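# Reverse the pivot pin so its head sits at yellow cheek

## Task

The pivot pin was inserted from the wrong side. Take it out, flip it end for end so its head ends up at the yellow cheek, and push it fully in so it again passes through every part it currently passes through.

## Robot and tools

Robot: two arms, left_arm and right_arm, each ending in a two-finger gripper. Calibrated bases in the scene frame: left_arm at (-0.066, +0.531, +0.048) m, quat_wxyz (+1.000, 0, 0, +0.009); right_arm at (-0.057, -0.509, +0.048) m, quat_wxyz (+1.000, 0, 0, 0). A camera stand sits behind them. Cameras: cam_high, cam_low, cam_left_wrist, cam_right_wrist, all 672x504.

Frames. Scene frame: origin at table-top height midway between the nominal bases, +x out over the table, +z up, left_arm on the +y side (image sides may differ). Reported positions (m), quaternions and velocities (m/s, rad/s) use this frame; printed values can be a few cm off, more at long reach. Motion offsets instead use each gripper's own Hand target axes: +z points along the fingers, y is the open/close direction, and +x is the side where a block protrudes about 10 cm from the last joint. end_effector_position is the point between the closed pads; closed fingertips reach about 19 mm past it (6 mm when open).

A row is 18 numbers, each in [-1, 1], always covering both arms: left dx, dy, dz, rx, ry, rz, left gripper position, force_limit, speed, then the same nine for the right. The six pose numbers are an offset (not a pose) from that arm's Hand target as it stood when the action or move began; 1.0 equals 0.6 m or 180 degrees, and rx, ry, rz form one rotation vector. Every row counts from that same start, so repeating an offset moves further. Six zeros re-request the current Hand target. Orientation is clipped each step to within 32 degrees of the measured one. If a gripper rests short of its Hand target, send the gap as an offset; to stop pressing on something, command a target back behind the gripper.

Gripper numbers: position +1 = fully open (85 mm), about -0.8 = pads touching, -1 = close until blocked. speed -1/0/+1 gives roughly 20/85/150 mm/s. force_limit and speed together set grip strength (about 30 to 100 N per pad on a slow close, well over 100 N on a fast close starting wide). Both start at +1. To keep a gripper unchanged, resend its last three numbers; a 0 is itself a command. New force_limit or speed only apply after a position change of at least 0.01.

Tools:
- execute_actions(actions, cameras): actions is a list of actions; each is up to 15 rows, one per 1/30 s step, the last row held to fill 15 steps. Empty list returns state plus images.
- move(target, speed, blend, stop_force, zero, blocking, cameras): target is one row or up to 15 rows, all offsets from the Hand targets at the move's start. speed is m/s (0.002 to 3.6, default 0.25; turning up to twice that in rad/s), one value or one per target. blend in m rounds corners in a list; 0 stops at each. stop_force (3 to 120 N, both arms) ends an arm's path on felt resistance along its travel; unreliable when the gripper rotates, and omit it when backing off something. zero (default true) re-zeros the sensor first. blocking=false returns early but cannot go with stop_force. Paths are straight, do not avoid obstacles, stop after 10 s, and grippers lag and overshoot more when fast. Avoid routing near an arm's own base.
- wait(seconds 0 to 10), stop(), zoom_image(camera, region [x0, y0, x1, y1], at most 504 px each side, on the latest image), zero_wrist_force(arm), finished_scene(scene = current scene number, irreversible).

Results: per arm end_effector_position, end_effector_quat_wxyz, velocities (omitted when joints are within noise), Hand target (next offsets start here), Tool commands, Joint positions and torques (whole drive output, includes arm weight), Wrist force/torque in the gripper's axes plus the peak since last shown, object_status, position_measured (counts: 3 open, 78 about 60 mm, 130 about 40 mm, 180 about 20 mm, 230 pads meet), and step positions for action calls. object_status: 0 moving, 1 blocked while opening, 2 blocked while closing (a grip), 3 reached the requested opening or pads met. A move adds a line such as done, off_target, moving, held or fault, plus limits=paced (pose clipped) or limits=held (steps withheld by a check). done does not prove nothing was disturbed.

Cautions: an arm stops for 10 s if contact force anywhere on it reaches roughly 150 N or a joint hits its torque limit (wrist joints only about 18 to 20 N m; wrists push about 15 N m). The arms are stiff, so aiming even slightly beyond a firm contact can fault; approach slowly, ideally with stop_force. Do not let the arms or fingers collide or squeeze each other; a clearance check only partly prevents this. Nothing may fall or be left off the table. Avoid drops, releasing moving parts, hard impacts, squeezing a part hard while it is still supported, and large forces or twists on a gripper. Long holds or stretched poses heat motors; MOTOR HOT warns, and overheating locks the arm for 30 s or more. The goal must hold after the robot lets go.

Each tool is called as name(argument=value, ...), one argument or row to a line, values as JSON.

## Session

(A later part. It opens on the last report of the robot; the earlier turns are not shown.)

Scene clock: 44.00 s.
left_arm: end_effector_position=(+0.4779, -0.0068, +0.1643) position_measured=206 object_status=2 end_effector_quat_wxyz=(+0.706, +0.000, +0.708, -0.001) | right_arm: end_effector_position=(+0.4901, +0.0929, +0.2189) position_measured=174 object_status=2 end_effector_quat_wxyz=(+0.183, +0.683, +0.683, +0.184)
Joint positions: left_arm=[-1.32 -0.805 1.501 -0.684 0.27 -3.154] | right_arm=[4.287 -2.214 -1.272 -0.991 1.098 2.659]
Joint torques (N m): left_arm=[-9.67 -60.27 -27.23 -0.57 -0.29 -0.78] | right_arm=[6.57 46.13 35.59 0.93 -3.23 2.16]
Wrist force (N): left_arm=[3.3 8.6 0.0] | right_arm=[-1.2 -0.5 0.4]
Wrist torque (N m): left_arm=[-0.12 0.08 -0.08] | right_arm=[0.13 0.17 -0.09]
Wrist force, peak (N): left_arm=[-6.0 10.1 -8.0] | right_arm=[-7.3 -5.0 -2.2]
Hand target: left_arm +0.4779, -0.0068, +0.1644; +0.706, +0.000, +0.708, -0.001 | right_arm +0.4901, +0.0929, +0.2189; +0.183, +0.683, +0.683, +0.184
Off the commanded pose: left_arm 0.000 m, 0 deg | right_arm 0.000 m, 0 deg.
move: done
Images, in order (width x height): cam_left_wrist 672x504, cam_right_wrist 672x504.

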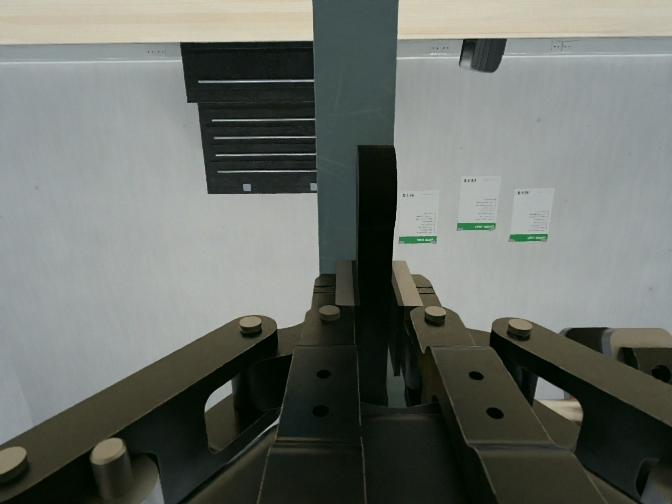

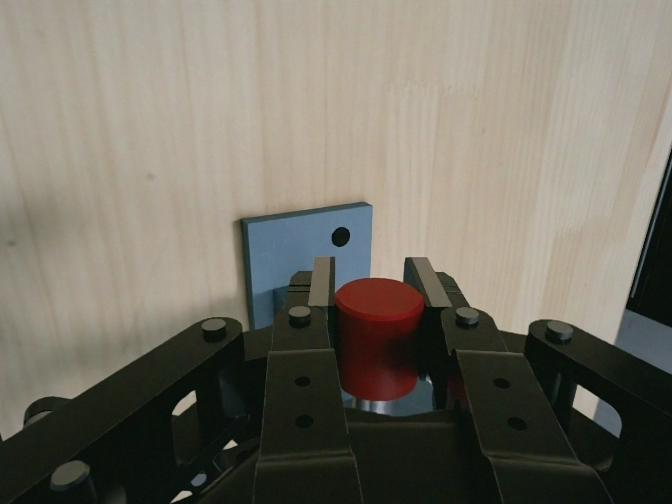

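move(
  target=[
    [0,0,0,0,0,0,-1,-1,-1,0,0,-0.2,0,0,0,-1,-0.5,-1],
    [0,0,0,0,0,0,-1,-1,-1,-0.18,0,-0.2,0,0,-0.5,-1,-0.5,-1],
    [0,0,0,0,0,0,-1,-1,-1,-0.363,0,-0.2,0,0,1,-1,-0.5,-1],
    [0,0,0,0,0,0,-1,-1,-1,-0.363,0,0,0,0,1,-1,-0.5,-1],
  ],
  cameras=["all"],
  blend=[0.02,0.02,0.02,0],
  speed=0.35,
)

zoom_image(
  camera="cam_right_wrist",
  region=[240, 150, 500, 410],
)

Scene clock: 50.43 s.
left_arm: end_effector_position=(+0.4779, -0.0068, +0.1644) position_measured=206 object_status=2 end_effector_quat_wxyz=(+0.706, +0.000, +0.708, -0.001) | right_arm: end_effector_position=(+0.4902, -0.1249, +0.2187) position_measured=174 object_status=2 end_effector_quat_wxyz=(-0.184, +0.683, -0.683, +0.183)
Joint positions: left_arm=[-1.32 -0.805 1.501 -0.685 0.27 -3.154] | right_arm=[4.12 -1.867 -1.828 -0.703 1.143 -0.661]
Joint torques (N m): left_arm=[-6.25 -61.04 -20.09 -2.51 0.24 -0.51] | right_arm=[-7.62 29.29 33.85 6.11 0.43 -1.98]
Wrist force (N): left_arm=[2.6 8.4 0.6] | right_arm=[0.7 -0.1 1.0]
Wrist torque (N m): left_arm=[-0.10 0.16 -0.07] | right_arm=[-0.10 -0.02 0.04]
Wrist force, peak (N): left_arm=[2.8 8.8 -0.2] | right_arm=[0.9 -0.4 3.7]
Hand target: left_arm +0.4779, -0.0068, +0.1644; +0.706, +0.000, +0.708, -0.001 | right_arm +0.4902, -0.1249, +0.2187; -0.184, +0.683, -0.683, +0.183
Off the commanded pose: left_arm 0.000 m, 0 deg | right_arm 0.000 m, 0 deg.
move: done

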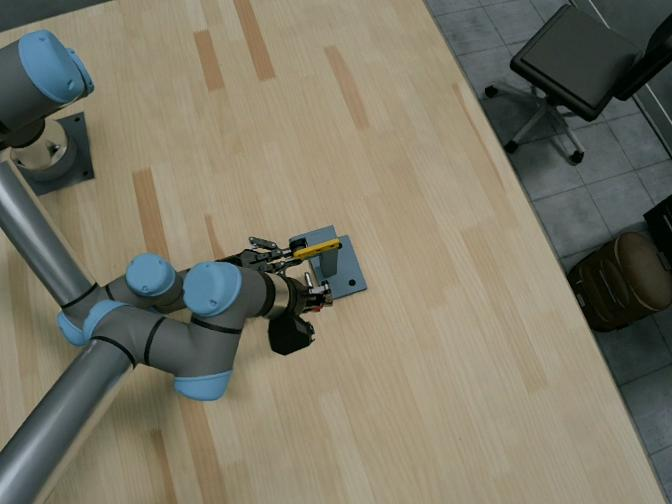

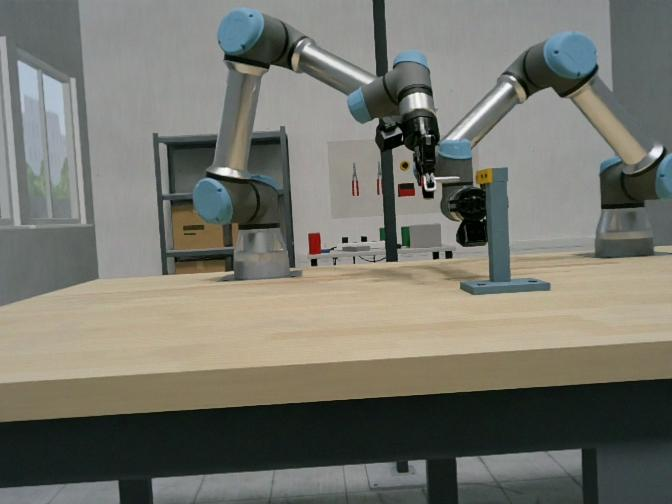

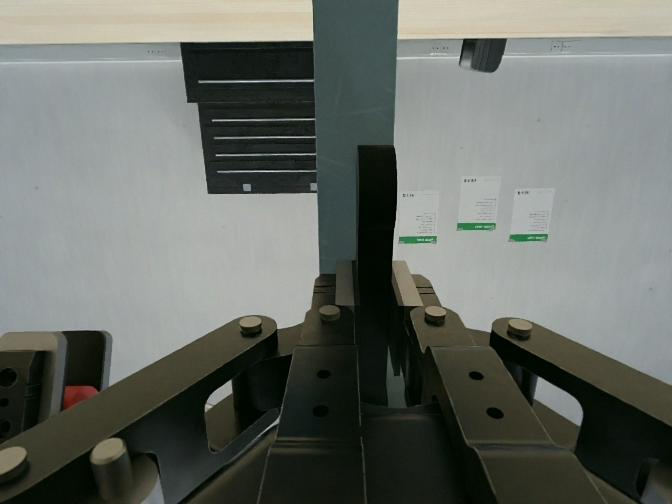

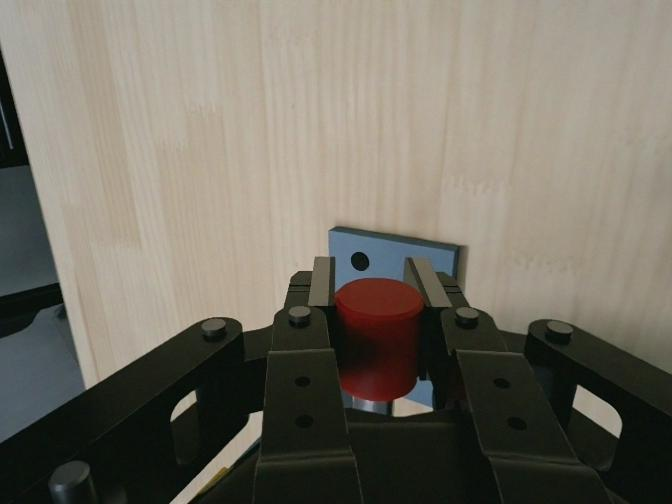

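Scaled by 1.938 from the camera's 672x504 image, which has a finer 960x720 frame.

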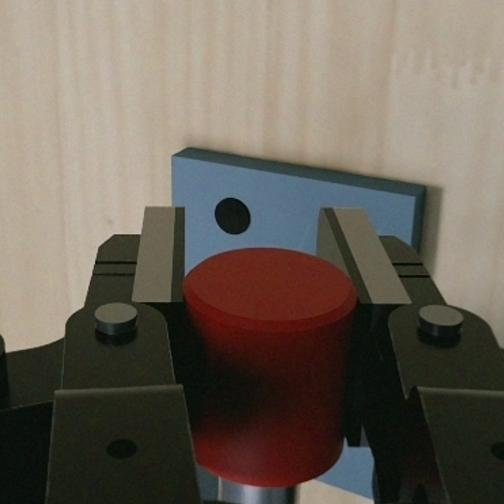

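move(
  target=[0,0,0,0,0,0,-1,-1,-1,-0.062,0,0,0,0,0,-1,-0.5,-1],
  speed=0.03,
  stop_force=12,
  cameras=["cam_left_wrist","cam_low"],
)

Scene clock: 52.93 s.
left_arm: end_effector_position=(+0.4779, -0.0068, +0.1644) position_measured=206 object_status=2 end_effector_quat_wxyz=(+0.706, +0.000, +0.708, -0.001) | right_arm: end_effector_position=(+0.4902, -0.0877, +0.2187) position_measured=174 object_status=2 end_effector_quat_wxyz=(-0.184, +0.683, -0.683, +0.183)
Joint positions: left_arm=[-1.32 -0.805 1.501 -0.685 0.27 -3.154] | right_arm=[4.156 -1.919 -1.751 -0.745 1.132 -0.623]
Joint torques (N m): left_arm=[-5.64 -60.49 -17.62 -2.7 0.63 -0.04] | right_arm=[6.41 32.27 36.28 0.97 -3.15 2.15]
Wrist force (N): left_arm=[2.8 7.8 1.3] | right_arm=[0.8 0.0 1.2]
Wrist torque (N m): left_arm=[-0.15 0.09 -0.07] | right_arm=[-0.08 -0.04 -0.09]
Wrist force, peak (N): left_arm=[2.8 8.5 0.5] | right_arm=[1.3 -0.4 0.9]
Hand target: left_arm +0.4779, -0.0068, +0.1644; +0.706, +0.000, +0.708, -0.001 | right_arm +0.4902, -0.0877, +0.2187; -0.184, +0.683, -0.683, +0.183
Off the commanded pose: left_arm 0.000 m, 0 deg | right_arm 0.000 m, 0 deg.
move: done
Images, in order (width x height): cam_low 672x504, cam_left_wrist 672x504.

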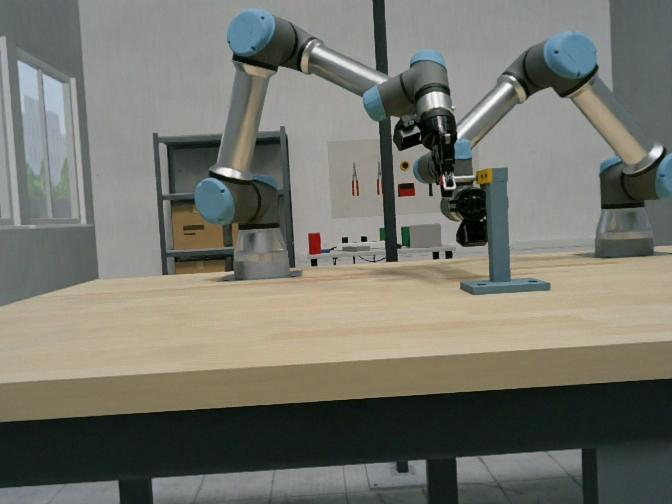

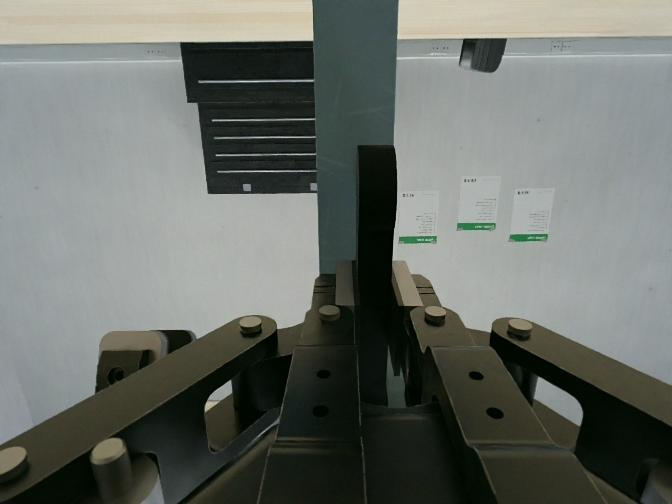

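zoom_image(
  camera="cam_low",
  region=[420, 140, 540, 230],
)

move(
  target=[0,0,0,0,0,0,-1,-1,-1,-0.073,0,0,0,0,0,-1,-0.5,-1],
  speed=0.03,
  stop_force=15,
  cameras=["cam_high","cam_low"],
)

zoom_image(
  camera="cam_low",
  region=[420, 140, 540, 230],
)

zoom_image(
  camera="cam_high",
  region=[260, 200, 390, 320],
)

Scaled by 4.200 from the camera's 672x504 image, which has a finer 960x720 frame.

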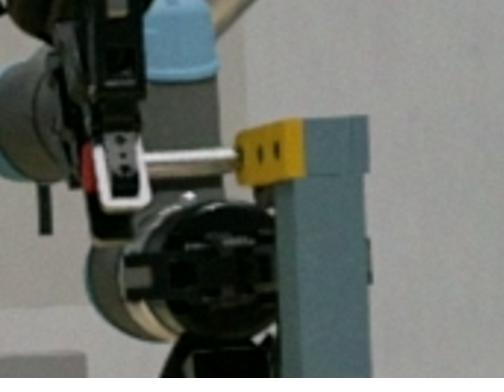

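Scene clock: 54.57 s.
left_arm: end_effector_position=(+0.4779, -0.0068, +0.1644) position_measured=206 object_status=2 end_effector_quat_wxyz=(+0.706, +0.000, +0.708, -0.001) | right_arm: end_effector_position=(+0.4902, -0.0793, +0.2187) position_measured=174 object_status=2 end_effector_quat_wxyz=(-0.184, +0.683, -0.683, +0.183)
Joint positions: left_arm=[-1.32 -0.805 1.501 -0.685 0.27 -3.154] | right_arm=[4.163 -1.931 -1.733 -0.754 1.13 -0.615]
Joint torques (N m): left_arm=[-4.77 -59.4 -16.59 -2.13 0.78 -0.1] | right_arm=[-2.81 47.97 13.54 7.94 1.14 -0.56]
Wrist force (N): left_arm=[2.6 8.3 3.5] | right_arm=[10.5 2.7 -0.6]
Wrist torque (N m): left_arm=[-0.12 0.21 -0.16] | right_arm=[-0.06 -0.25 -0.26]
Wrist force, peak (N): left_arm=[1.2 12.6 4.5] | right_arm=[19.8 7.4 -2.3]
Hand target: left_arm +0.4779, -0.0068, +0.1644; +0.706, +0.000, +0.708, -0.001 | right_arm +0.4902, -0.0793, +0.2187; -0.184, +0.683, -0.683, +0.183 (not the last commanded pose)
Off the commanded pose: left_arm 0.000 m, 0 deg | right_arm 0.035 m, 0 deg.
move: contact (right_arm)
Images, in order (width x height): cam_high 672x504, cam_low 672x504.

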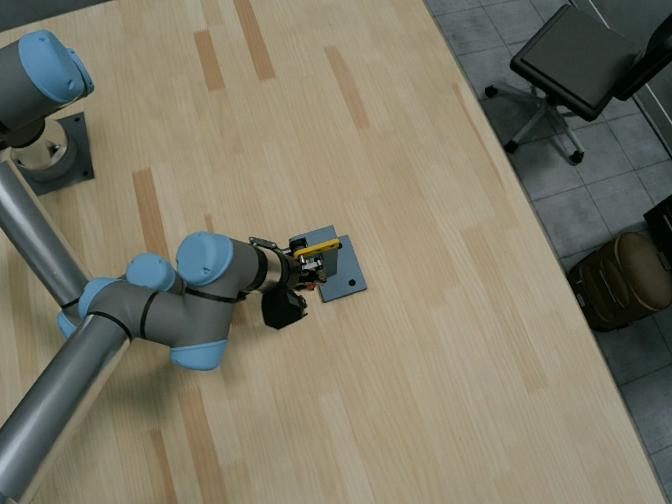

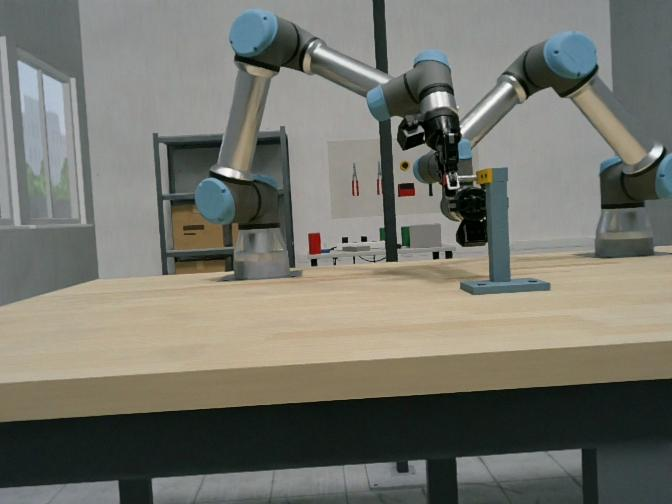

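Scaled by 4.200 from the camera's 672x504 image, which has a finer 960x720 frame.

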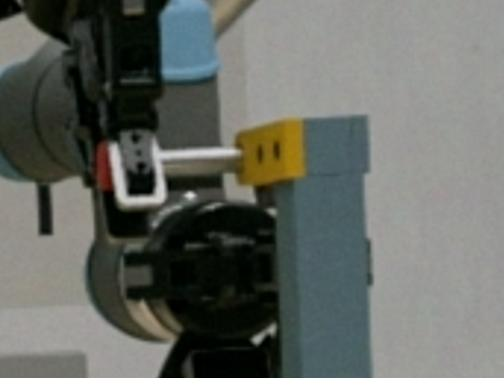

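Scaled by 3.877 from the camera's 672x504 image, which has a finer 960x720 frame.

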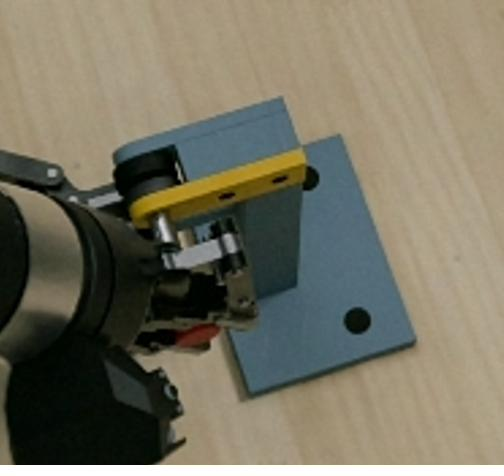

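move(
  target=[
    [-0.0005,0,0,0,0,0,-1,-1,-1,0.001,0.0003,0,0,0,0,-1,-0.5,-1],
    [-0.0005,0,0,0,0,0,-1,-1,-1,-0.058,0.0003,0,0,0,0,-1,-0.5,-1],
  ],
  speed=0.02,
  stop_force=22,
)

Scene clock: 57.00 s.
left_arm: end_effector_position=(+0.4779, -0.0068, +0.1647) position_measured=206 object_status=2 end_effector_quat_wxyz=(+0.706, +0.000, +0.708, -0.001) | right_arm: end_effector_position=(+0.4901, -0.0774, +0.2185) position_measured=174 object_status=2 end_effector_quat_wxyz=(-0.184, +0.683, -0.683, +0.183)
Joint positions: left_arm=[-1.32 -0.805 1.501 -0.684 0.27 -3.154] | right_arm=[4.165 -1.934 -1.729 -0.756 1.129 -0.613]
Joint torques (N m): left_arm=[-2.06 -65.38 -32.13 -0.4 0.94 0.56] | right_arm=[1.56 49.42 17.96 7.25 -0.65 -0.68]
Wrist force (N): left_arm=[5.3 14.1 -3.2] | right_arm=[20.5 6.5 0.2]
Wrist torque (N m): left_arm=[-0.12 0.14 -0.31] | right_arm=[-0.05 -0.36 -0.43]
Wrist force, peak (N): left_arm=[4.9 15.4 -2.1] | right_arm=[40.8 8.4 -1.4]
Hand target: left_arm +0.4779, -0.0068, +0.1647; +0.706, +0.000, +0.708, -0.001 | right_arm +0.4901, -0.0774, +0.2185; -0.184, +0.683, -0.683, +0.183 (not the last commanded pose)
Off the commanded pose: left_arm 0.000 m, 0 deg | right_arm 0.033 m, 0 deg.
move: contact (right_arm)

move(
  target=[
    [0,0.0005,0,0,0,0,-1,-1,-1,0.004,0.0008,0,0,0,0,-1,-0.5,-1],
    [0,0.0005,0,0,0,0,-1,-1,-1,-0.055,0.0008,0,0,0,0,-1,-0.5,-1],
  ],
  speed=0.02,
  stop_force=22,
)

Scene clock: 59.47 s.
left_arm: end_effector_position=(+0.4779, -0.0065, +0.1647) position_measured=206 object_status=2 end_effector_quat_wxyz=(+0.706, +0.000, +0.708, -0.001) | right_arm: end_effector_position=(+0.4897, -0.0766, +0.2182) position_measured=174 object_status=2 end_effector_quat_wxyz=(-0.184, +0.683, -0.683, +0.183)
Joint positions: left_arm=[-1.32 -0.806 1.502 -0.684 0.27 -3.154] | right_arm=[4.167 -1.935 -1.728 -0.757 1.129 -0.612]
Joint torques (N m): left_arm=[-4.69 -60.48 -18.3 -3.27 6.45 1.41] | right_arm=[-0.14 49.57 17.56 5.09 -0.74 -0.65]
Wrist force (N): left_arm=[0.5 11.9 -0.6] | right_arm=[18.0 4.1 1.6]
Wrist torque (N m): left_arm=[-0.19 0.21 -0.23] | right_arm=[-0.05 -0.27 -0.32]
Wrist force, peak (N): left_arm=[5.5 14.1 -3.4] | right_arm=[43.4 4.9 -0.8]
Hand target: left_arm +0.4779, -0.0065, +0.1647; +0.706, +0.000, +0.708, -0.001 | right_arm +0.4897, -0.0767, +0.2182; -0.184, +0.683, -0.683, +0.183 (not the last commanded pose)
Off the commanded pose: left_arm 0.000 m, 0 deg | right_arm 0.032 m, 0 deg.
move: contact (right_arm)

move(
  target=[
    [0,0,0,0,0,0,-1,-1,-1,0.005,0.0013,0,0,0,0,-1,-0.5,-1],
    [0,0,0,0,0,0,-1,-1,-1,-0.055,0.0013,0,0,0,0,-1,-0.5,-1],
  ],
  speed=0.02,
  stop_force=22,
  cameras=["cam_high","cam_left_wrist","cam_right_wrist"],
)

zoom_image(
  camera="cam_high",
  region=[270, 220, 350, 300],
)

Scene clock: 61.63 s.
left_arm: end_effector_position=(+0.4779, -0.0065, +0.1647) position_measured=206 object_status=2 end_effector_quat_wxyz=(+0.706, +0.000, +0.708, -0.001) | right_arm: end_effector_position=(+0.4890, -0.0760, +0.2178) position_measured=174 object_status=2 end_effector_quat_wxyz=(-0.183, +0.683, -0.683, +0.183)
Joint positions: left_arm=[-1.32 -0.806 1.502 -0.684 0.27 -3.154] | right_arm=[4.168 -1.935 -1.729 -0.757 1.128 -0.61]
Joint torques (N m): left_arm=[-11.96 -55.72 -23.56 -2.19 0.23 1.83] | right_arm=[0.51 49.1 17.31 7.25 -0.42 -0.67]
Wrist force (N): left_arm=[2.7 11.1 1.3] | right_arm=[16.5 2.3 1.5]
Wrist torque (N m): left_arm=[-0.15 0.16 -0.23] | right_arm=[-0.08 -0.25 -0.23]
Wrist force, peak (N): left_arm=[3.6 15.7 0.1] | right_arm=[42.7 2.5 0.1]
Hand target: left_arm +0.4779, -0.0065, +0.1647; +0.706, +0.000, +0.708, -0.001 | right_arm +0.4890, -0.0761, +0.2178; -0.183, +0.683, -0.683, +0.183 (not the last commanded pose)
Off the commanded pose: left_arm 0.000 m, 0 deg | right_arm 0.032 m, 0 deg.
move: contact (right_arm); path passed 1 of 2 targets
Images, in order (width x height): cam_high 672x504, cam_left_wrist 672x504, cam_right_wrist 672x504.

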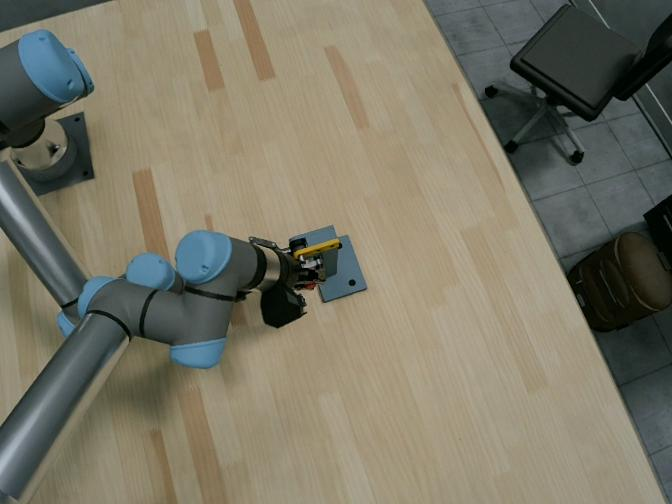

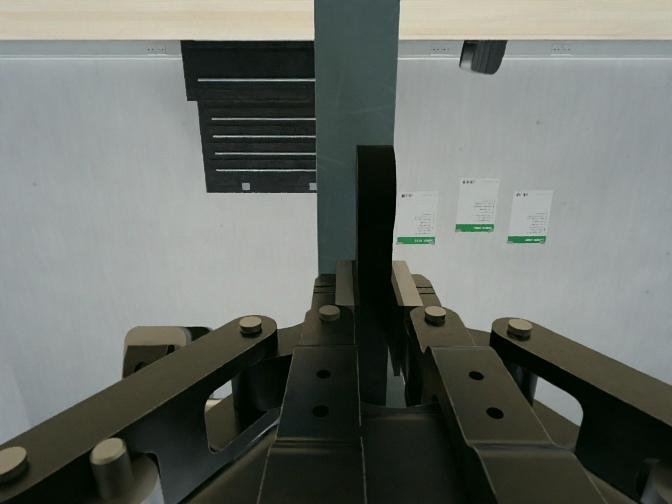

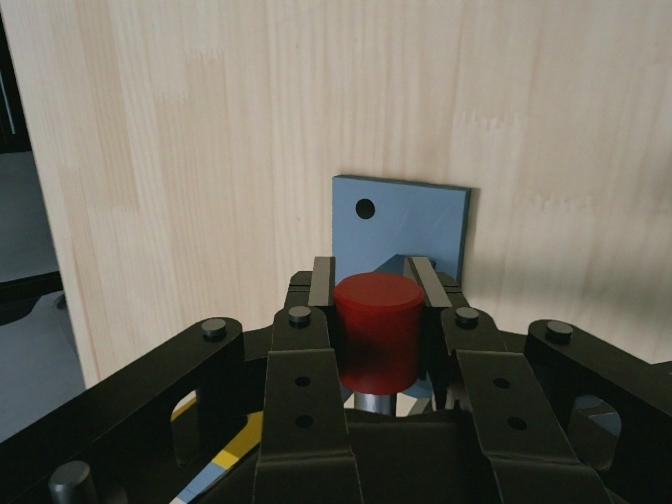

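Scaled by 6.300 from the camera's 672x504 image, which has a finer 960x720 frame.

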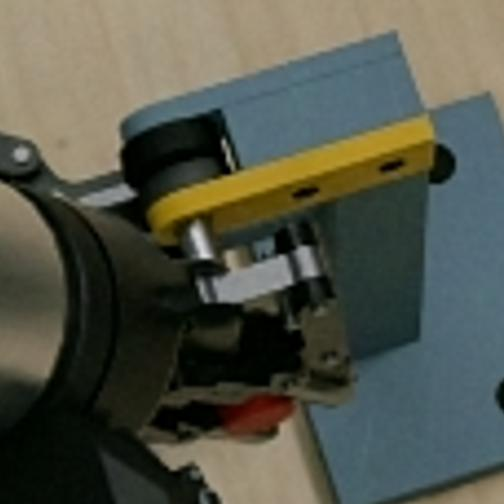

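move(
  target=[0,0,0,0,0,0,-1,-1,-1,0.004,0,0,0,0,0,-1,-0.5,-1],
  speed=0.03,
)

move(
  target=[0,0.0012,0,0,0,0,-1,-1,-1,0,0,0,0,0,0,-1,-0.5,-1],
  speed=0.03,
)

move(
  target=[0,0,0,0,0,0,-1,-1,-1,-0.02,0,0,0,0,0,-1,-0.5,-1],
  speed=0.01,
  stop_force=10,
)

Scene clock: 63.27 s.
left_arm: end_effector_position=(+0.4779, -0.0066, +0.1647) position_measured=206 object_status=2 end_effector_quat_wxyz=(+0.706, +0.000, +0.708, -0.001) | right_arm: end_effector_position=(+0.4890, -0.0784, +0.2178) position_measured=174 object_status=2 end_effector_quat_wxyz=(-0.183, +0.683, -0.683, +0.183)
Joint positions: left_arm=[-1.32 -0.806 1.502 -0.684 0.27 -3.154] | right_arm=[4.166 -1.932 -1.734 -0.755 1.129 -0.612]
Joint torques (N m): left_arm=[-8.7 -52.52 -27.9 -1.68 0.1 1.61] | right_arm=[-3.7 47.89 10.1 5.97 1.22 -0.63]
Wrist force (N): left_arm=[3.1 -0.1 0.5] | right_arm=[2.5 -2.5 3.1]
Wrist torque (N m): left_arm=[0.02 0.14 0.27] | right_arm=[-0.14 0.02 0.04]
Wrist force, peak (N): left_arm=[2.5 11.3 1.5] | right_arm=[16.6 2.5 1.4]
Hand target: left_arm +0.4779, -0.0065, +0.1647; +0.706, +0.000, +0.708, -0.001 | right_arm +0.4890, -0.0785, +0.2178; -0.183, +0.683, -0.683, +0.183
Off the commanded pose: left_arm 0.000 m, 0 deg | right_arm 0.000 m, 0 deg.
move: done

Scene clock: 63.97 s.
left_arm: end_effector_position=(+0.4779, -0.0058, +0.1647) position_measured=206 object_status=2 end_effector_quat_wxyz=(+0.706, +0.000, +0.708, -0.001) | right_arm: end_effector_position=(+0.4890, -0.0785, +0.2178) position_measured=174 object_status=2 end_effector_quat_wxyz=(-0.183, +0.683, -0.683, +0.183)
Joint positions: left_arm=[-1.319 -0.807 1.504 -0.686 0.271 -3.154] | right_arm=[4.166 -1.932 -1.734 -0.755 1.129 -0.612]
Joint torques (N m): left_arm=[8.43 -64.87 -10.14 -2.47 2.86 0.78] | right_arm=[-2.61 48.48 9.63 5.18 0.87 -0.64]
Wrist force (N): left_arm=[3.4 -1.6 1.4] | right_arm=[2.0 -2.8 3.2]
Wrist torque (N m): left_arm=[0.05 0.09 0.34] | right_arm=[-0.14 0.08 0.06]
Wrist force, peak (N): left_arm=[4.1 -1.2 1.2] | right_arm=[2.2 -3.1 3.1]
Hand target: left_arm +0.4779, -0.0058, +0.1647; +0.706, +0.000, +0.708, -0.001 | right_arm +0.4890, -0.0785, +0.2178; -0.183, +0.683, -0.683, +0.183
Off the commanded pose: left_arm 0.000 m, 0 deg | right_arm 0.000 m, 0 deg.
move: done

Scene clock: 65.93 s.
left_arm: end_effector_position=(+0.4779, -0.0058, +0.1647) position_measured=206 object_status=2 end_effector_quat_wxyz=(+0.706, +0.000, +0.708, -0.001) | right_arm: end_effector_position=(+0.4890, -0.0665, +0.2178) position_measured=174 object_status=2 end_effector_quat_wxyz=(-0.183, +0.683, -0.683, +0.183)
Joint positions: left_arm=[-1.319 -0.807 1.504 -0.686 0.271 -3.154] | right_arm=[4.177 -1.949 -1.707 -0.769 1.126 -0.601]
Joint torques (N m): left_arm=[8.11 -64.75 -8.89 -2.77 2.67 1.63] | right_arm=[8.75 31.21 33.31 0.7 -1.16 1.72]
Wrist force (N): left_arm=[3.1 -1.3 1.4] | right_arm=[2.3 -5.7 4.4]
Wrist torque (N m): left_arm=[0.10 0.13 0.33] | right_arm=[-0.18 0.10 0.18]
Wrist force, peak (N): left_arm=[3.5 -1.5 1.7] | right_arm=[2.2 -5.8 4.6]
Hand target: left_arm +0.4779, -0.0058, +0.1647; +0.706, +0.000, +0.708, -0.001 | right_arm +0.4890, -0.0665, +0.2178; -0.183, +0.683, -0.683, +0.183
Off the commanded pose: left_arm 0.000 m, 0 deg | right_arm 0.000 m, 0 deg.
move: done

move(
  target=[
    [0,0,0,0,0,0,-1,-1,-1,-0.001,-0.0006,0.0004,0,0,0,-1,-0.5,-1],
    [0,0,0,0,0,0,-1,-1,-1,-0.06,-0.0008,0.0004,0,0,0,-1,-0.5,-1],
  ],
  speed=0.015,
  stop_force=15,
  cameras=["cam_high","cam_right_wrist"],
)

Scene clock: 69.37 s.
left_arm: end_effector_position=(+0.4779, -0.0058, +0.1647) position_measured=206 object_status=2 end_effector_quat_wxyz=(+0.706, +0.000, +0.708, -0.001) | right_arm: end_effector_position=(+0.4895, -0.0361, +0.2178) position_measured=174 object_status=2 end_effector_quat_wxyz=(-0.183, +0.683, -0.683, +0.183)
Joint positions: left_arm=[-1.319 -0.807 1.504 -0.686 0.271 -3.154] | right_arm=[4.201 -1.996 -1.635 -0.806 1.119 -0.575]
Joint torques (N m): left_arm=[4.14 -45.48 -24.33 1.1 -1.65 0.64] | right_arm=[-3.73 50.89 13.52 6.05 0.99 -0.43]
Wrist force (N): left_arm=[-3.7 -1.6 0.4] | right_arm=[9.5 1.6 -0.9]
Wrist torque (N m): left_arm=[0.07 0.24 0.34] | right_arm=[-0.16 -0.09 0.00]
Wrist force, peak (N): left_arm=[0.3 3.2 -3.7] | right_arm=[30.0 13.5 -18.5]
Hand target: left_arm +0.4779, -0.0058, +0.1647; +0.706, +0.000, +0.708, -0.001 | right_arm +0.4895, -0.0361, +0.2178; -0.183, +0.683, -0.683, +0.183 (not the last commanded pose)
Off the commanded pose: left_arm 0.000 m, 0 deg | right_arm 0.006 m, 0 deg.
move: contact (right_arm); path passed 1 of 2 targets
Images, in order (width x height): cam_high 672x504, cam_right_wrist 672x504.

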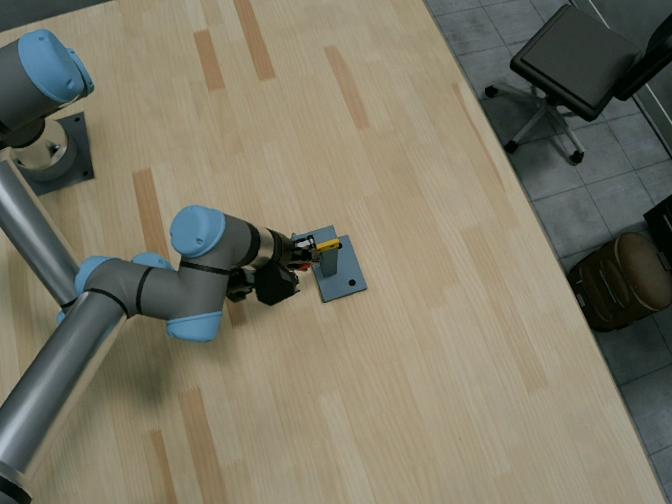

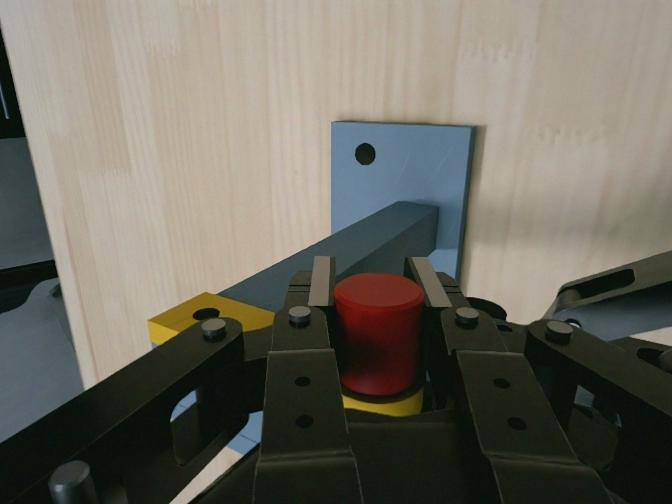

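move(
  target=[
    [0,0,0,0,0,0,-1,-1,-1,0.002,0,0,0,0,0,0.1,-0.5,-1],
    [0,0,0,0,0,0,-1,-1,-1,0.08,0,-0.13,0,0,0,0.1,-0.5,-1],
  ],
  speed=0.15,
  cameras=["cam_low","cam_high","cam_left_wrist","cam_right_wrist"],
)

zoom_image(
  camera="cam_right_wrist",
  region=[230, 200, 480, 450],
)

Scene clock: 72.17 s.
left_arm: end_effector_position=(+0.4779, -0.0058, +0.1647) position_measured=206 object_status=2 end_effector_quat_wxyz=(+0.706, +0.000, +0.708, -0.001) | right_arm: end_effector_position=(+0.4505, -0.0841, +0.2852) position_measured=117 object_status=3 end_effector_quat_wxyz=(-0.183, +0.683, -0.683, +0.183)
Joint positions: left_arm=[-1.319 -0.807 1.504 -0.686 0.271 -3.154] | right_arm=[4.22 -1.791 -1.725 -0.929 1.114 -0.555]
Joint torques (N m): left_arm=[0.89 -64.47 -27.52 0.98 -2.72 -0.67] | right_arm=[5.16 43.1 10.34 0.55 -2.91 2.21]
Wrist force (N): left_arm=[3.4 -1.6 1.4] | right_arm=[0.7 -0.5 0.4]
Wrist torque (N m): left_arm=[0.05 0.10 0.33] | right_arm=[-0.09 -0.04 -0.08]
Wrist force, peak (N): left_arm=[3.7 -1.4 1.5] | right_arm=[12.6 3.5 0.8]
Hand target: left_arm +0.4779, -0.0058, +0.1647; +0.706, +0.000, +0.708, -0.001 | right_arm +0.4505, -0.0841, +0.2853; -0.183, +0.683, -0.683, +0.183
Off the commanded pose: left_arm 0.000 m, 0 deg | right_arm 0.000 m, 0 deg.
move: done

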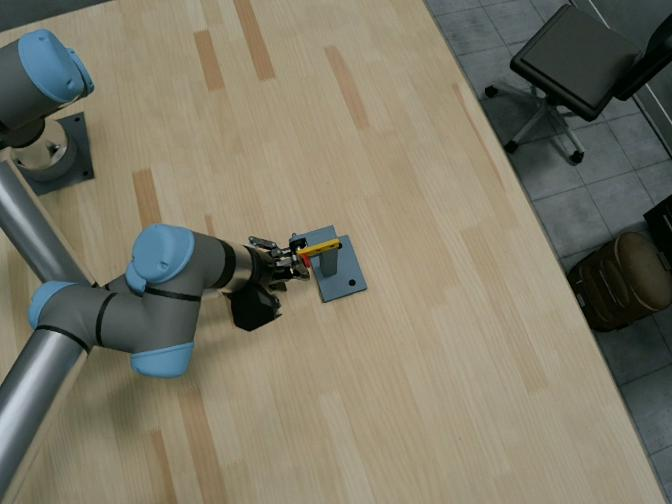

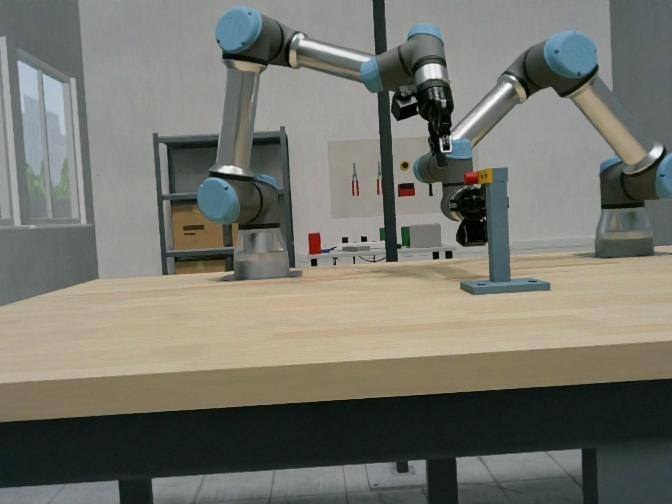

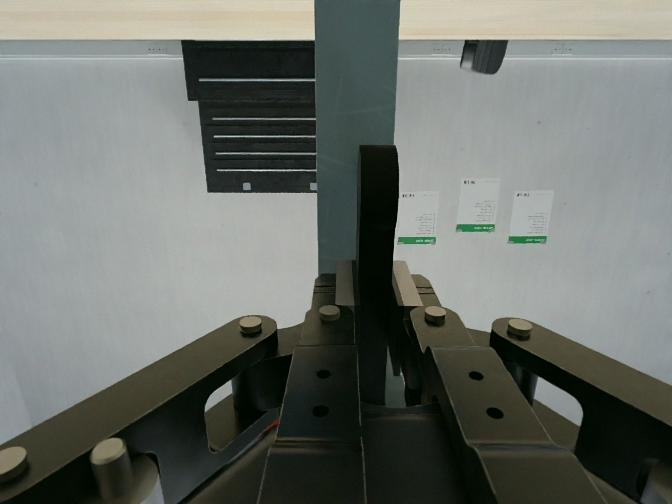

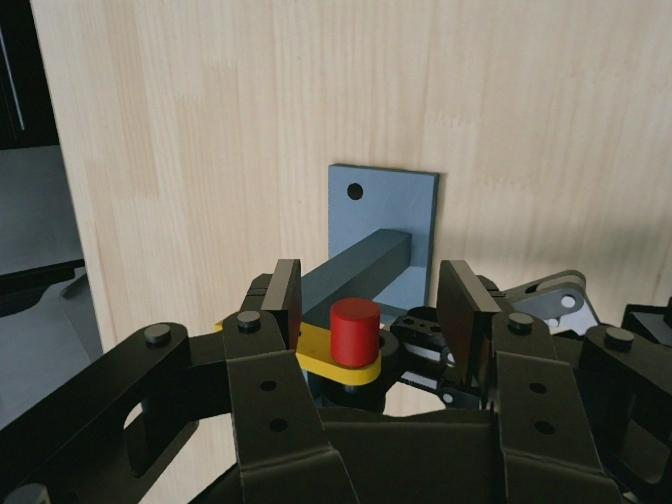

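Scaled by 2.016 from the camera's 672x504 image, which has a finer 960x720 frame.

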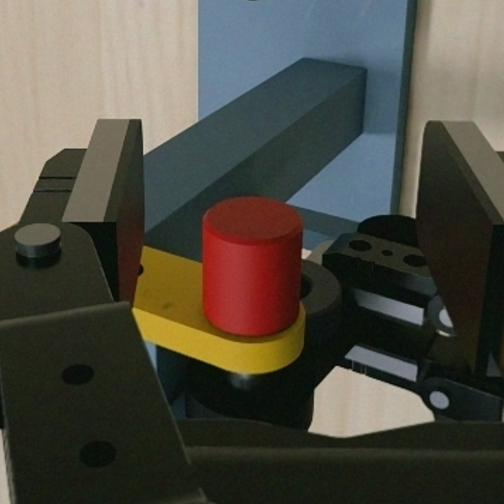

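move(
  target=[0,0,0,0,0,0,-1,-1,-1,0.02,-0.05,-0.08,0,0,0,0.1,-0.5,-1],
  cameras=["cam_right_wrist","cam_high","cam_low"],
)

zoom_image(
  camera="cam_right_wrist",
  region=[300, 220, 520, 440],
)

zoom_image(
  camera="cam_high",
  region=[260, 210, 350, 300],
)

Scene clock: 73.37 s.
left_arm: end_effector_position=(+0.4779, -0.0058, +0.1647) position_measured=206 object_status=2 end_effector_quat_wxyz=(+0.706, +0.000, +0.708, -0.001) | right_arm: end_effector_position=(+0.4524, -0.0961, +0.3418) position_measured=117 object_status=3 end_effector_quat_wxyz=(-0.183, +0.683, -0.683, +0.183)
Joint positions: left_arm=[-1.319 -0.807 1.504 -0.686 0.271 -3.154] | right_arm=[4.206 -1.734 -1.645 -1.06 1.118 -0.57]
Joint torques (N m): left_arm=[-0.7 -65.21 -25.75 0.95 -2.57 -0.58] | right_arm=[-6.94 40.03 35.11 0.61 0.39 -1.62]
Wrist force (N): left_arm=[3.4 -1.3 1.4] | right_arm=[0.5 -0.7 0.1]
Wrist torque (N m): left_arm=[0.11 0.09 0.34] | right_arm=[-0.13 -0.01 0.04]
Wrist force, peak (N): left_arm=[3.7 -1.7 1.5] | right_arm=[1.0 -1.4 -0.9]
Hand target: left_arm +0.4779, -0.0058, +0.1647; +0.706, +0.000, +0.708, -0.001 | right_arm +0.4524, -0.0961, +0.3418; -0.183, +0.683, -0.683, +0.183
Off the commanded pose: left_arm 0.000 m, 0 deg | right_arm 0.000 m, 0 deg.
move: done
Images, in order (width x height): cam_high 672x504, cam_low 672x504, cam_right_wrist 672x504.

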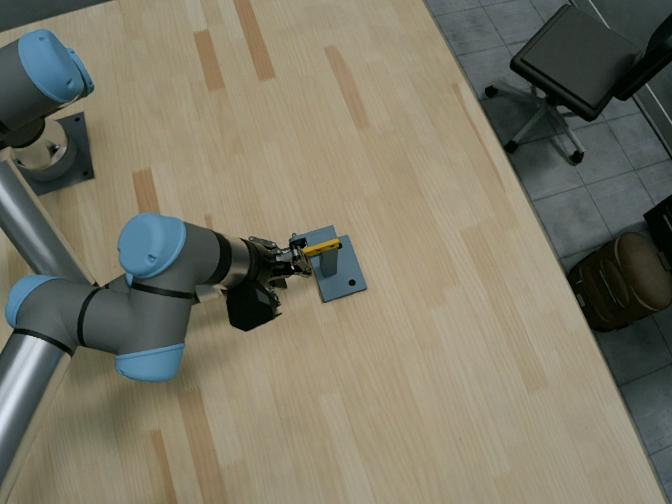

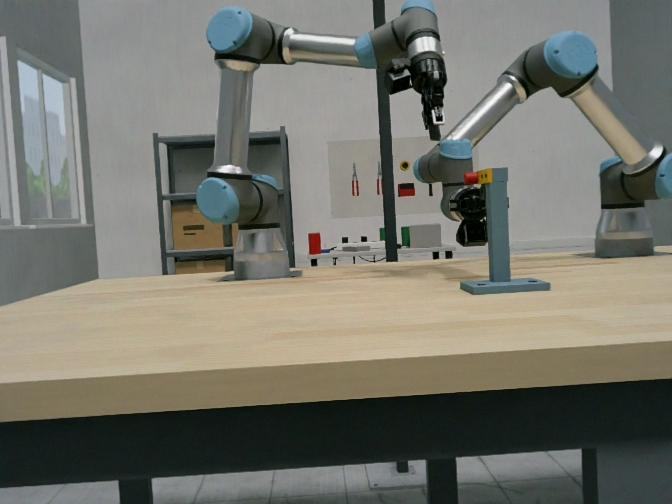

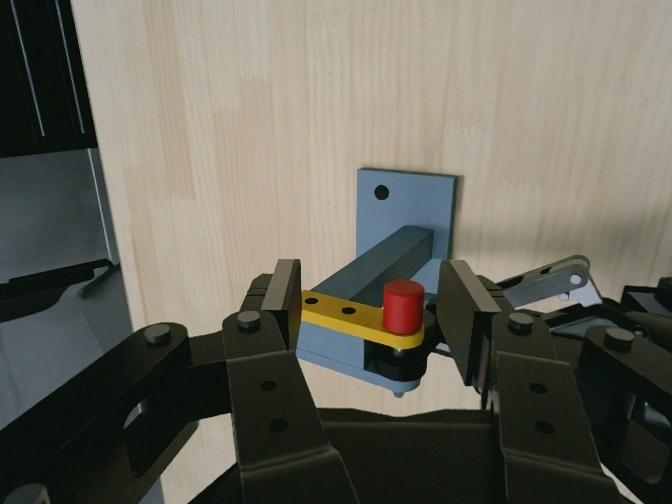

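Scaled by 2.291 from the camera's 672x504 image, which has a finer 960x720 frame.

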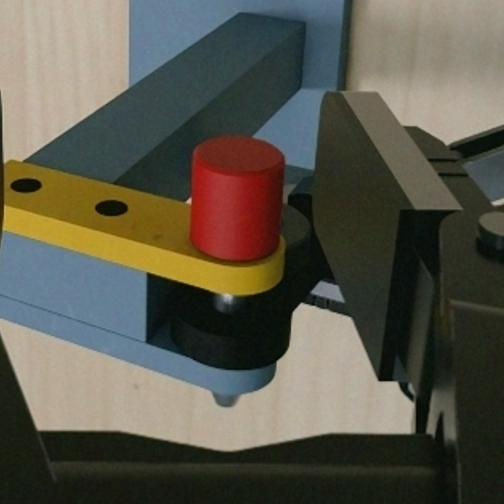

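Scaled by 5.600 from the camera's 672x504 image, which has a finer 960x720 frame.

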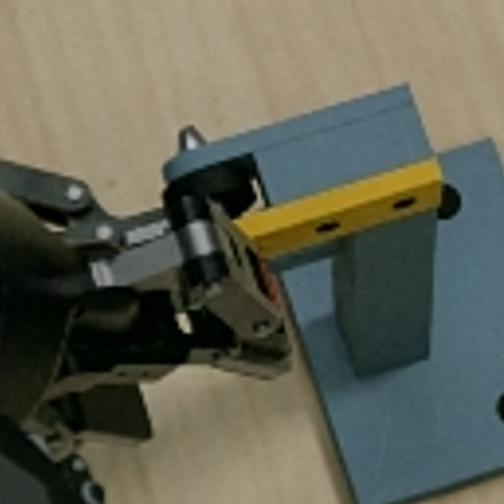

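move(
  target=[0,0,0,0,0,0,-1,-1,-1,-0.16,0.14,0.019,0,0,0.5,0.1,-0.5,-1],
  cameras=["cam_right_wrist"],
)

zoom_image(
  camera="cam_right_wrist",
  region=[240, 130, 460, 350],
)

Scene clock: 78.23 s.
left_arm: end_effector_position=(+0.4779, -0.0058, +0.1647) position_measured=206 object_status=2 end_effector_quat_wxyz=(+0.706, +0.000, +0.708, -0.001) | right_arm: end_effector_position=(+0.3854, -0.0002, +0.2899) position_measured=117 object_status=3 end_effector_quat_wxyz=(+0.259, +0.000, +0.966, +0.000)
Joint positions: left_arm=[-1.319 -0.807 1.504 -0.686 0.271 -3.154] | right_arm=[4.384 -1.842 -1.626 -1.06 1.077 1.196]
Joint torques (N m): left_arm=[-6.7 -64.72 -24.96 0.91 -2.47 -0.54] | right_arm=[6.29 29.26 35.76 0.63 -2.96 2.34]
Wrist force (N): left_arm=[3.2 -1.6 1.3] | right_arm=[-0.1 -0.7 0.1]
Wrist torque (N m): left_arm=[0.04 0.12 0.33] | right_arm=[-0.03 0.06 0.07]
Wrist force, peak (N): left_arm=[3.7 -1.3 1.6] | right_arm=[1.1 -1.1 0.1]
Hand target: left_arm +0.4779, -0.0058, +0.1647; +0.706, +0.000, +0.708, -0.001 | right_arm +0.3854, -0.0002, +0.2899; +0.259, +0.000, +0.966, +0.000
Off the commanded pose: left_arm 0.000 m, 0 deg | right_arm 0.000 m, 0 deg.
move: done
Images, in order (width x height): cam_right_wrist 672x504.

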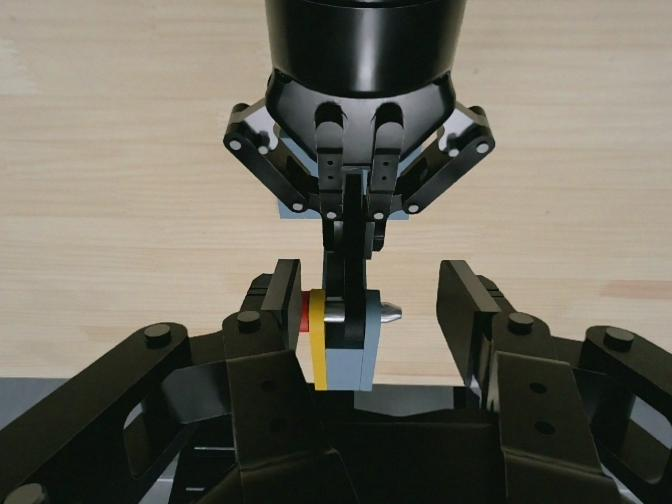

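Scaled by 2.291 from the camera's 672x504 image, which has a finer 960x720 frame.

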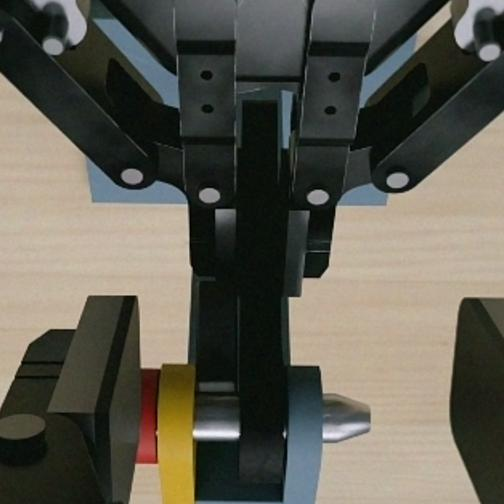

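move(
  target=[
    [0,0,0,0,0,0,-1,-1,-1,-0.09,-0.073,-0.02,0,0,-0.5,0.1,-1,-1],
    [0,0,0,0,0,0,-1,-1,-1,-0.0902,-0.073,0.1908,0,0,-0.5,0.1,-1,-1],
    [0,0,0,0,0,0,-1,-1,-1,-0.0902,-0.073,0.1908,0,0,-0.5,-1,0,-1],
  ],
  speed=0.15,
)

Scene clock: 91.17 s.
left_arm: end_effector_position=(+0.4779, -0.0058, +0.1647) position_measured=206 object_status=2 end_effector_quat_wxyz=(+0.706, +0.000, +0.708, -0.001) | right_arm: end_effector_position=(+0.4896, -0.0439, +0.2180) position_measured=176 object_status=0 end_effector_quat_wxyz=(-0.183, +0.683, -0.683, +0.183)
Joint positions: left_arm=[-1.319 -0.807 1.504 -0.686 0.271 -3.154] | right_arm=[4.195 -1.984 -1.653 -0.796 1.121 -0.582]
Joint torques (N m): left_arm=[-5.84 -61.02 -25.48 0.94 -2.53 -0.5] | right_arm=[0 35.21 20.18 -0.96 0.28 -1.81]
Wrist force (N): left_arm=[-1.7 -2.0 1.5] | right_arm=[-1.9 -8.6 -6.3]
Wrist torque (N m): left_arm=[0.07 0.20 0.38] | right_arm=[-0.24 0.02 0.13]
Wrist force, peak (N): left_arm=[3.8 -1.5 1.6] | right_arm=[-1.9 -8.6 -6.3]
Hand target: left_arm +0.4779, -0.0058, +0.1647; +0.706, +0.000, +0.708, -0.001 | right_arm +0.4896, -0.0439, +0.2179; -0.183, +0.683, -0.683, +0.183
Off the commanded pose: left_arm 0.000 m, 0 deg | right_arm 0.000 m, 0 deg.
move: done

move(
  target=[
    [0,0,0,0,0,0,-1,-1,-1,0.002,-0.0006,-0.0004,0,0,0,-1,0,-1],
    [0,0,0,0,0,0,-1,-1,-1,0.077,-0.0006,-0.0004,0,0,0,-1,0,-1],
  ],
  speed=0.05,
  cameras=["cam_high","cam_low","cam_right_wrist"],
)

zoom_image(
  camera="cam_low",
  region=[420, 140, 540, 230],
)

zoom_image(
  camera="cam_high",
  region=[270, 220, 350, 300],
)

Scene clock: 93.37 s.
left_arm: end_effector_position=(+0.4779, -0.0058, +0.1647) position_measured=206 object_status=2 end_effector_quat_wxyz=(+0.706, +0.000, +0.708, -0.001) | right_arm: end_effector_position=(+0.4898, -0.0901, +0.2183) position_measured=176 object_status=2 end_effector_quat_wxyz=(-0.183, +0.683, -0.683, +0.183)
Joint positions: left_arm=[-1.319 -0.807 1.504 -0.686 0.271 -3.154] | right_arm=[4.154 -1.916 -1.757 -0.743 1.132 -0.625]
Joint torques (N m): left_arm=[-6.85 -46.12 -21.15 0.84 -2.44 -0.67] | right_arm=[-6.63 47.01 10.5 6.01 0.77 -1.77]
Wrist force (N): left_arm=[3.3 -1.5 1.4] | right_arm=[0.7 -0.2 1.1]
Wrist torque (N m): left_arm=[0.07 0.10 0.33] | right_arm=[-0.12 -0.02 0.03]
Wrist force, peak (N): left_arm=[3.5 -1.6 1.4] | right_arm=[-3.4 -9.7 -5.7]
Hand target: left_arm +0.4779, -0.0058, +0.1647; +0.706, +0.000, +0.708, -0.001 | right_arm +0.4898, -0.0901, +0.2183; -0.183, +0.683, -0.683, +0.183
Off the commanded pose: left_arm 0.000 m, 0 deg | right_arm 0.000 m, 0 deg.
move: done
Images, in order (width x height): cam_high 672x504, cam_low 672x504, cam_right_wrist 672x504.

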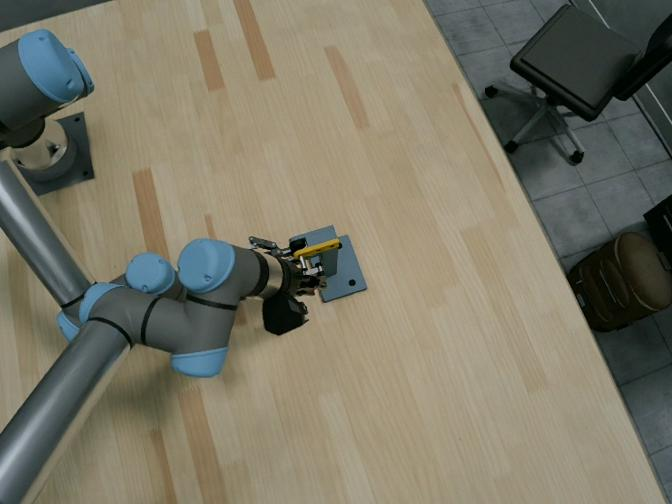

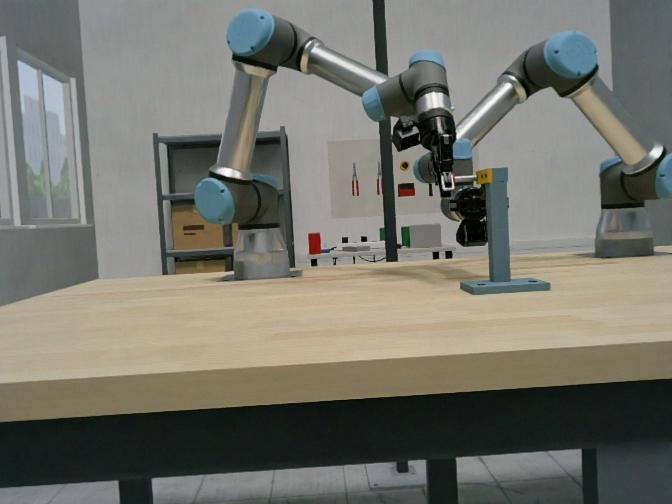

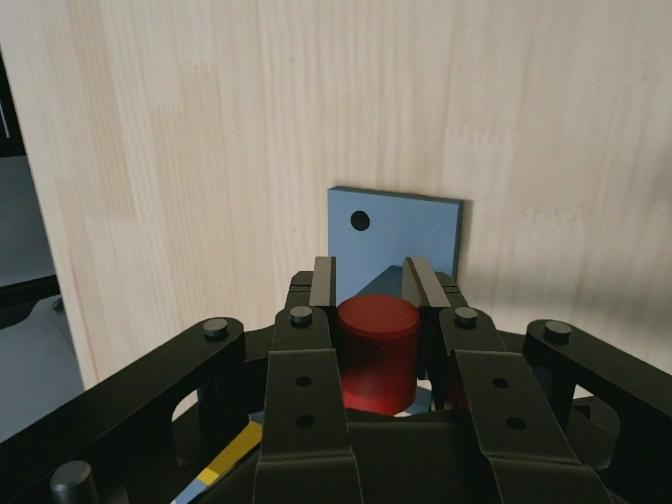

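Scaled by 4.200 from the camera's 672x504 image, which has a finer 960x720 frame.

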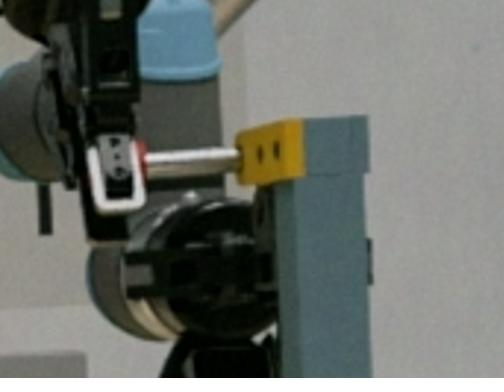

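Scaled by 6.300 from the camera's 672x504 image, which has a finer 960x720 frame.

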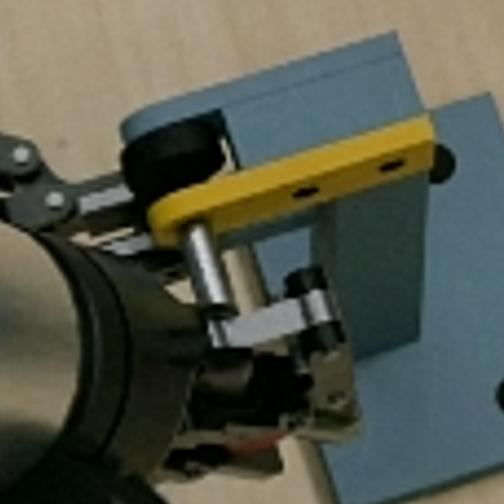

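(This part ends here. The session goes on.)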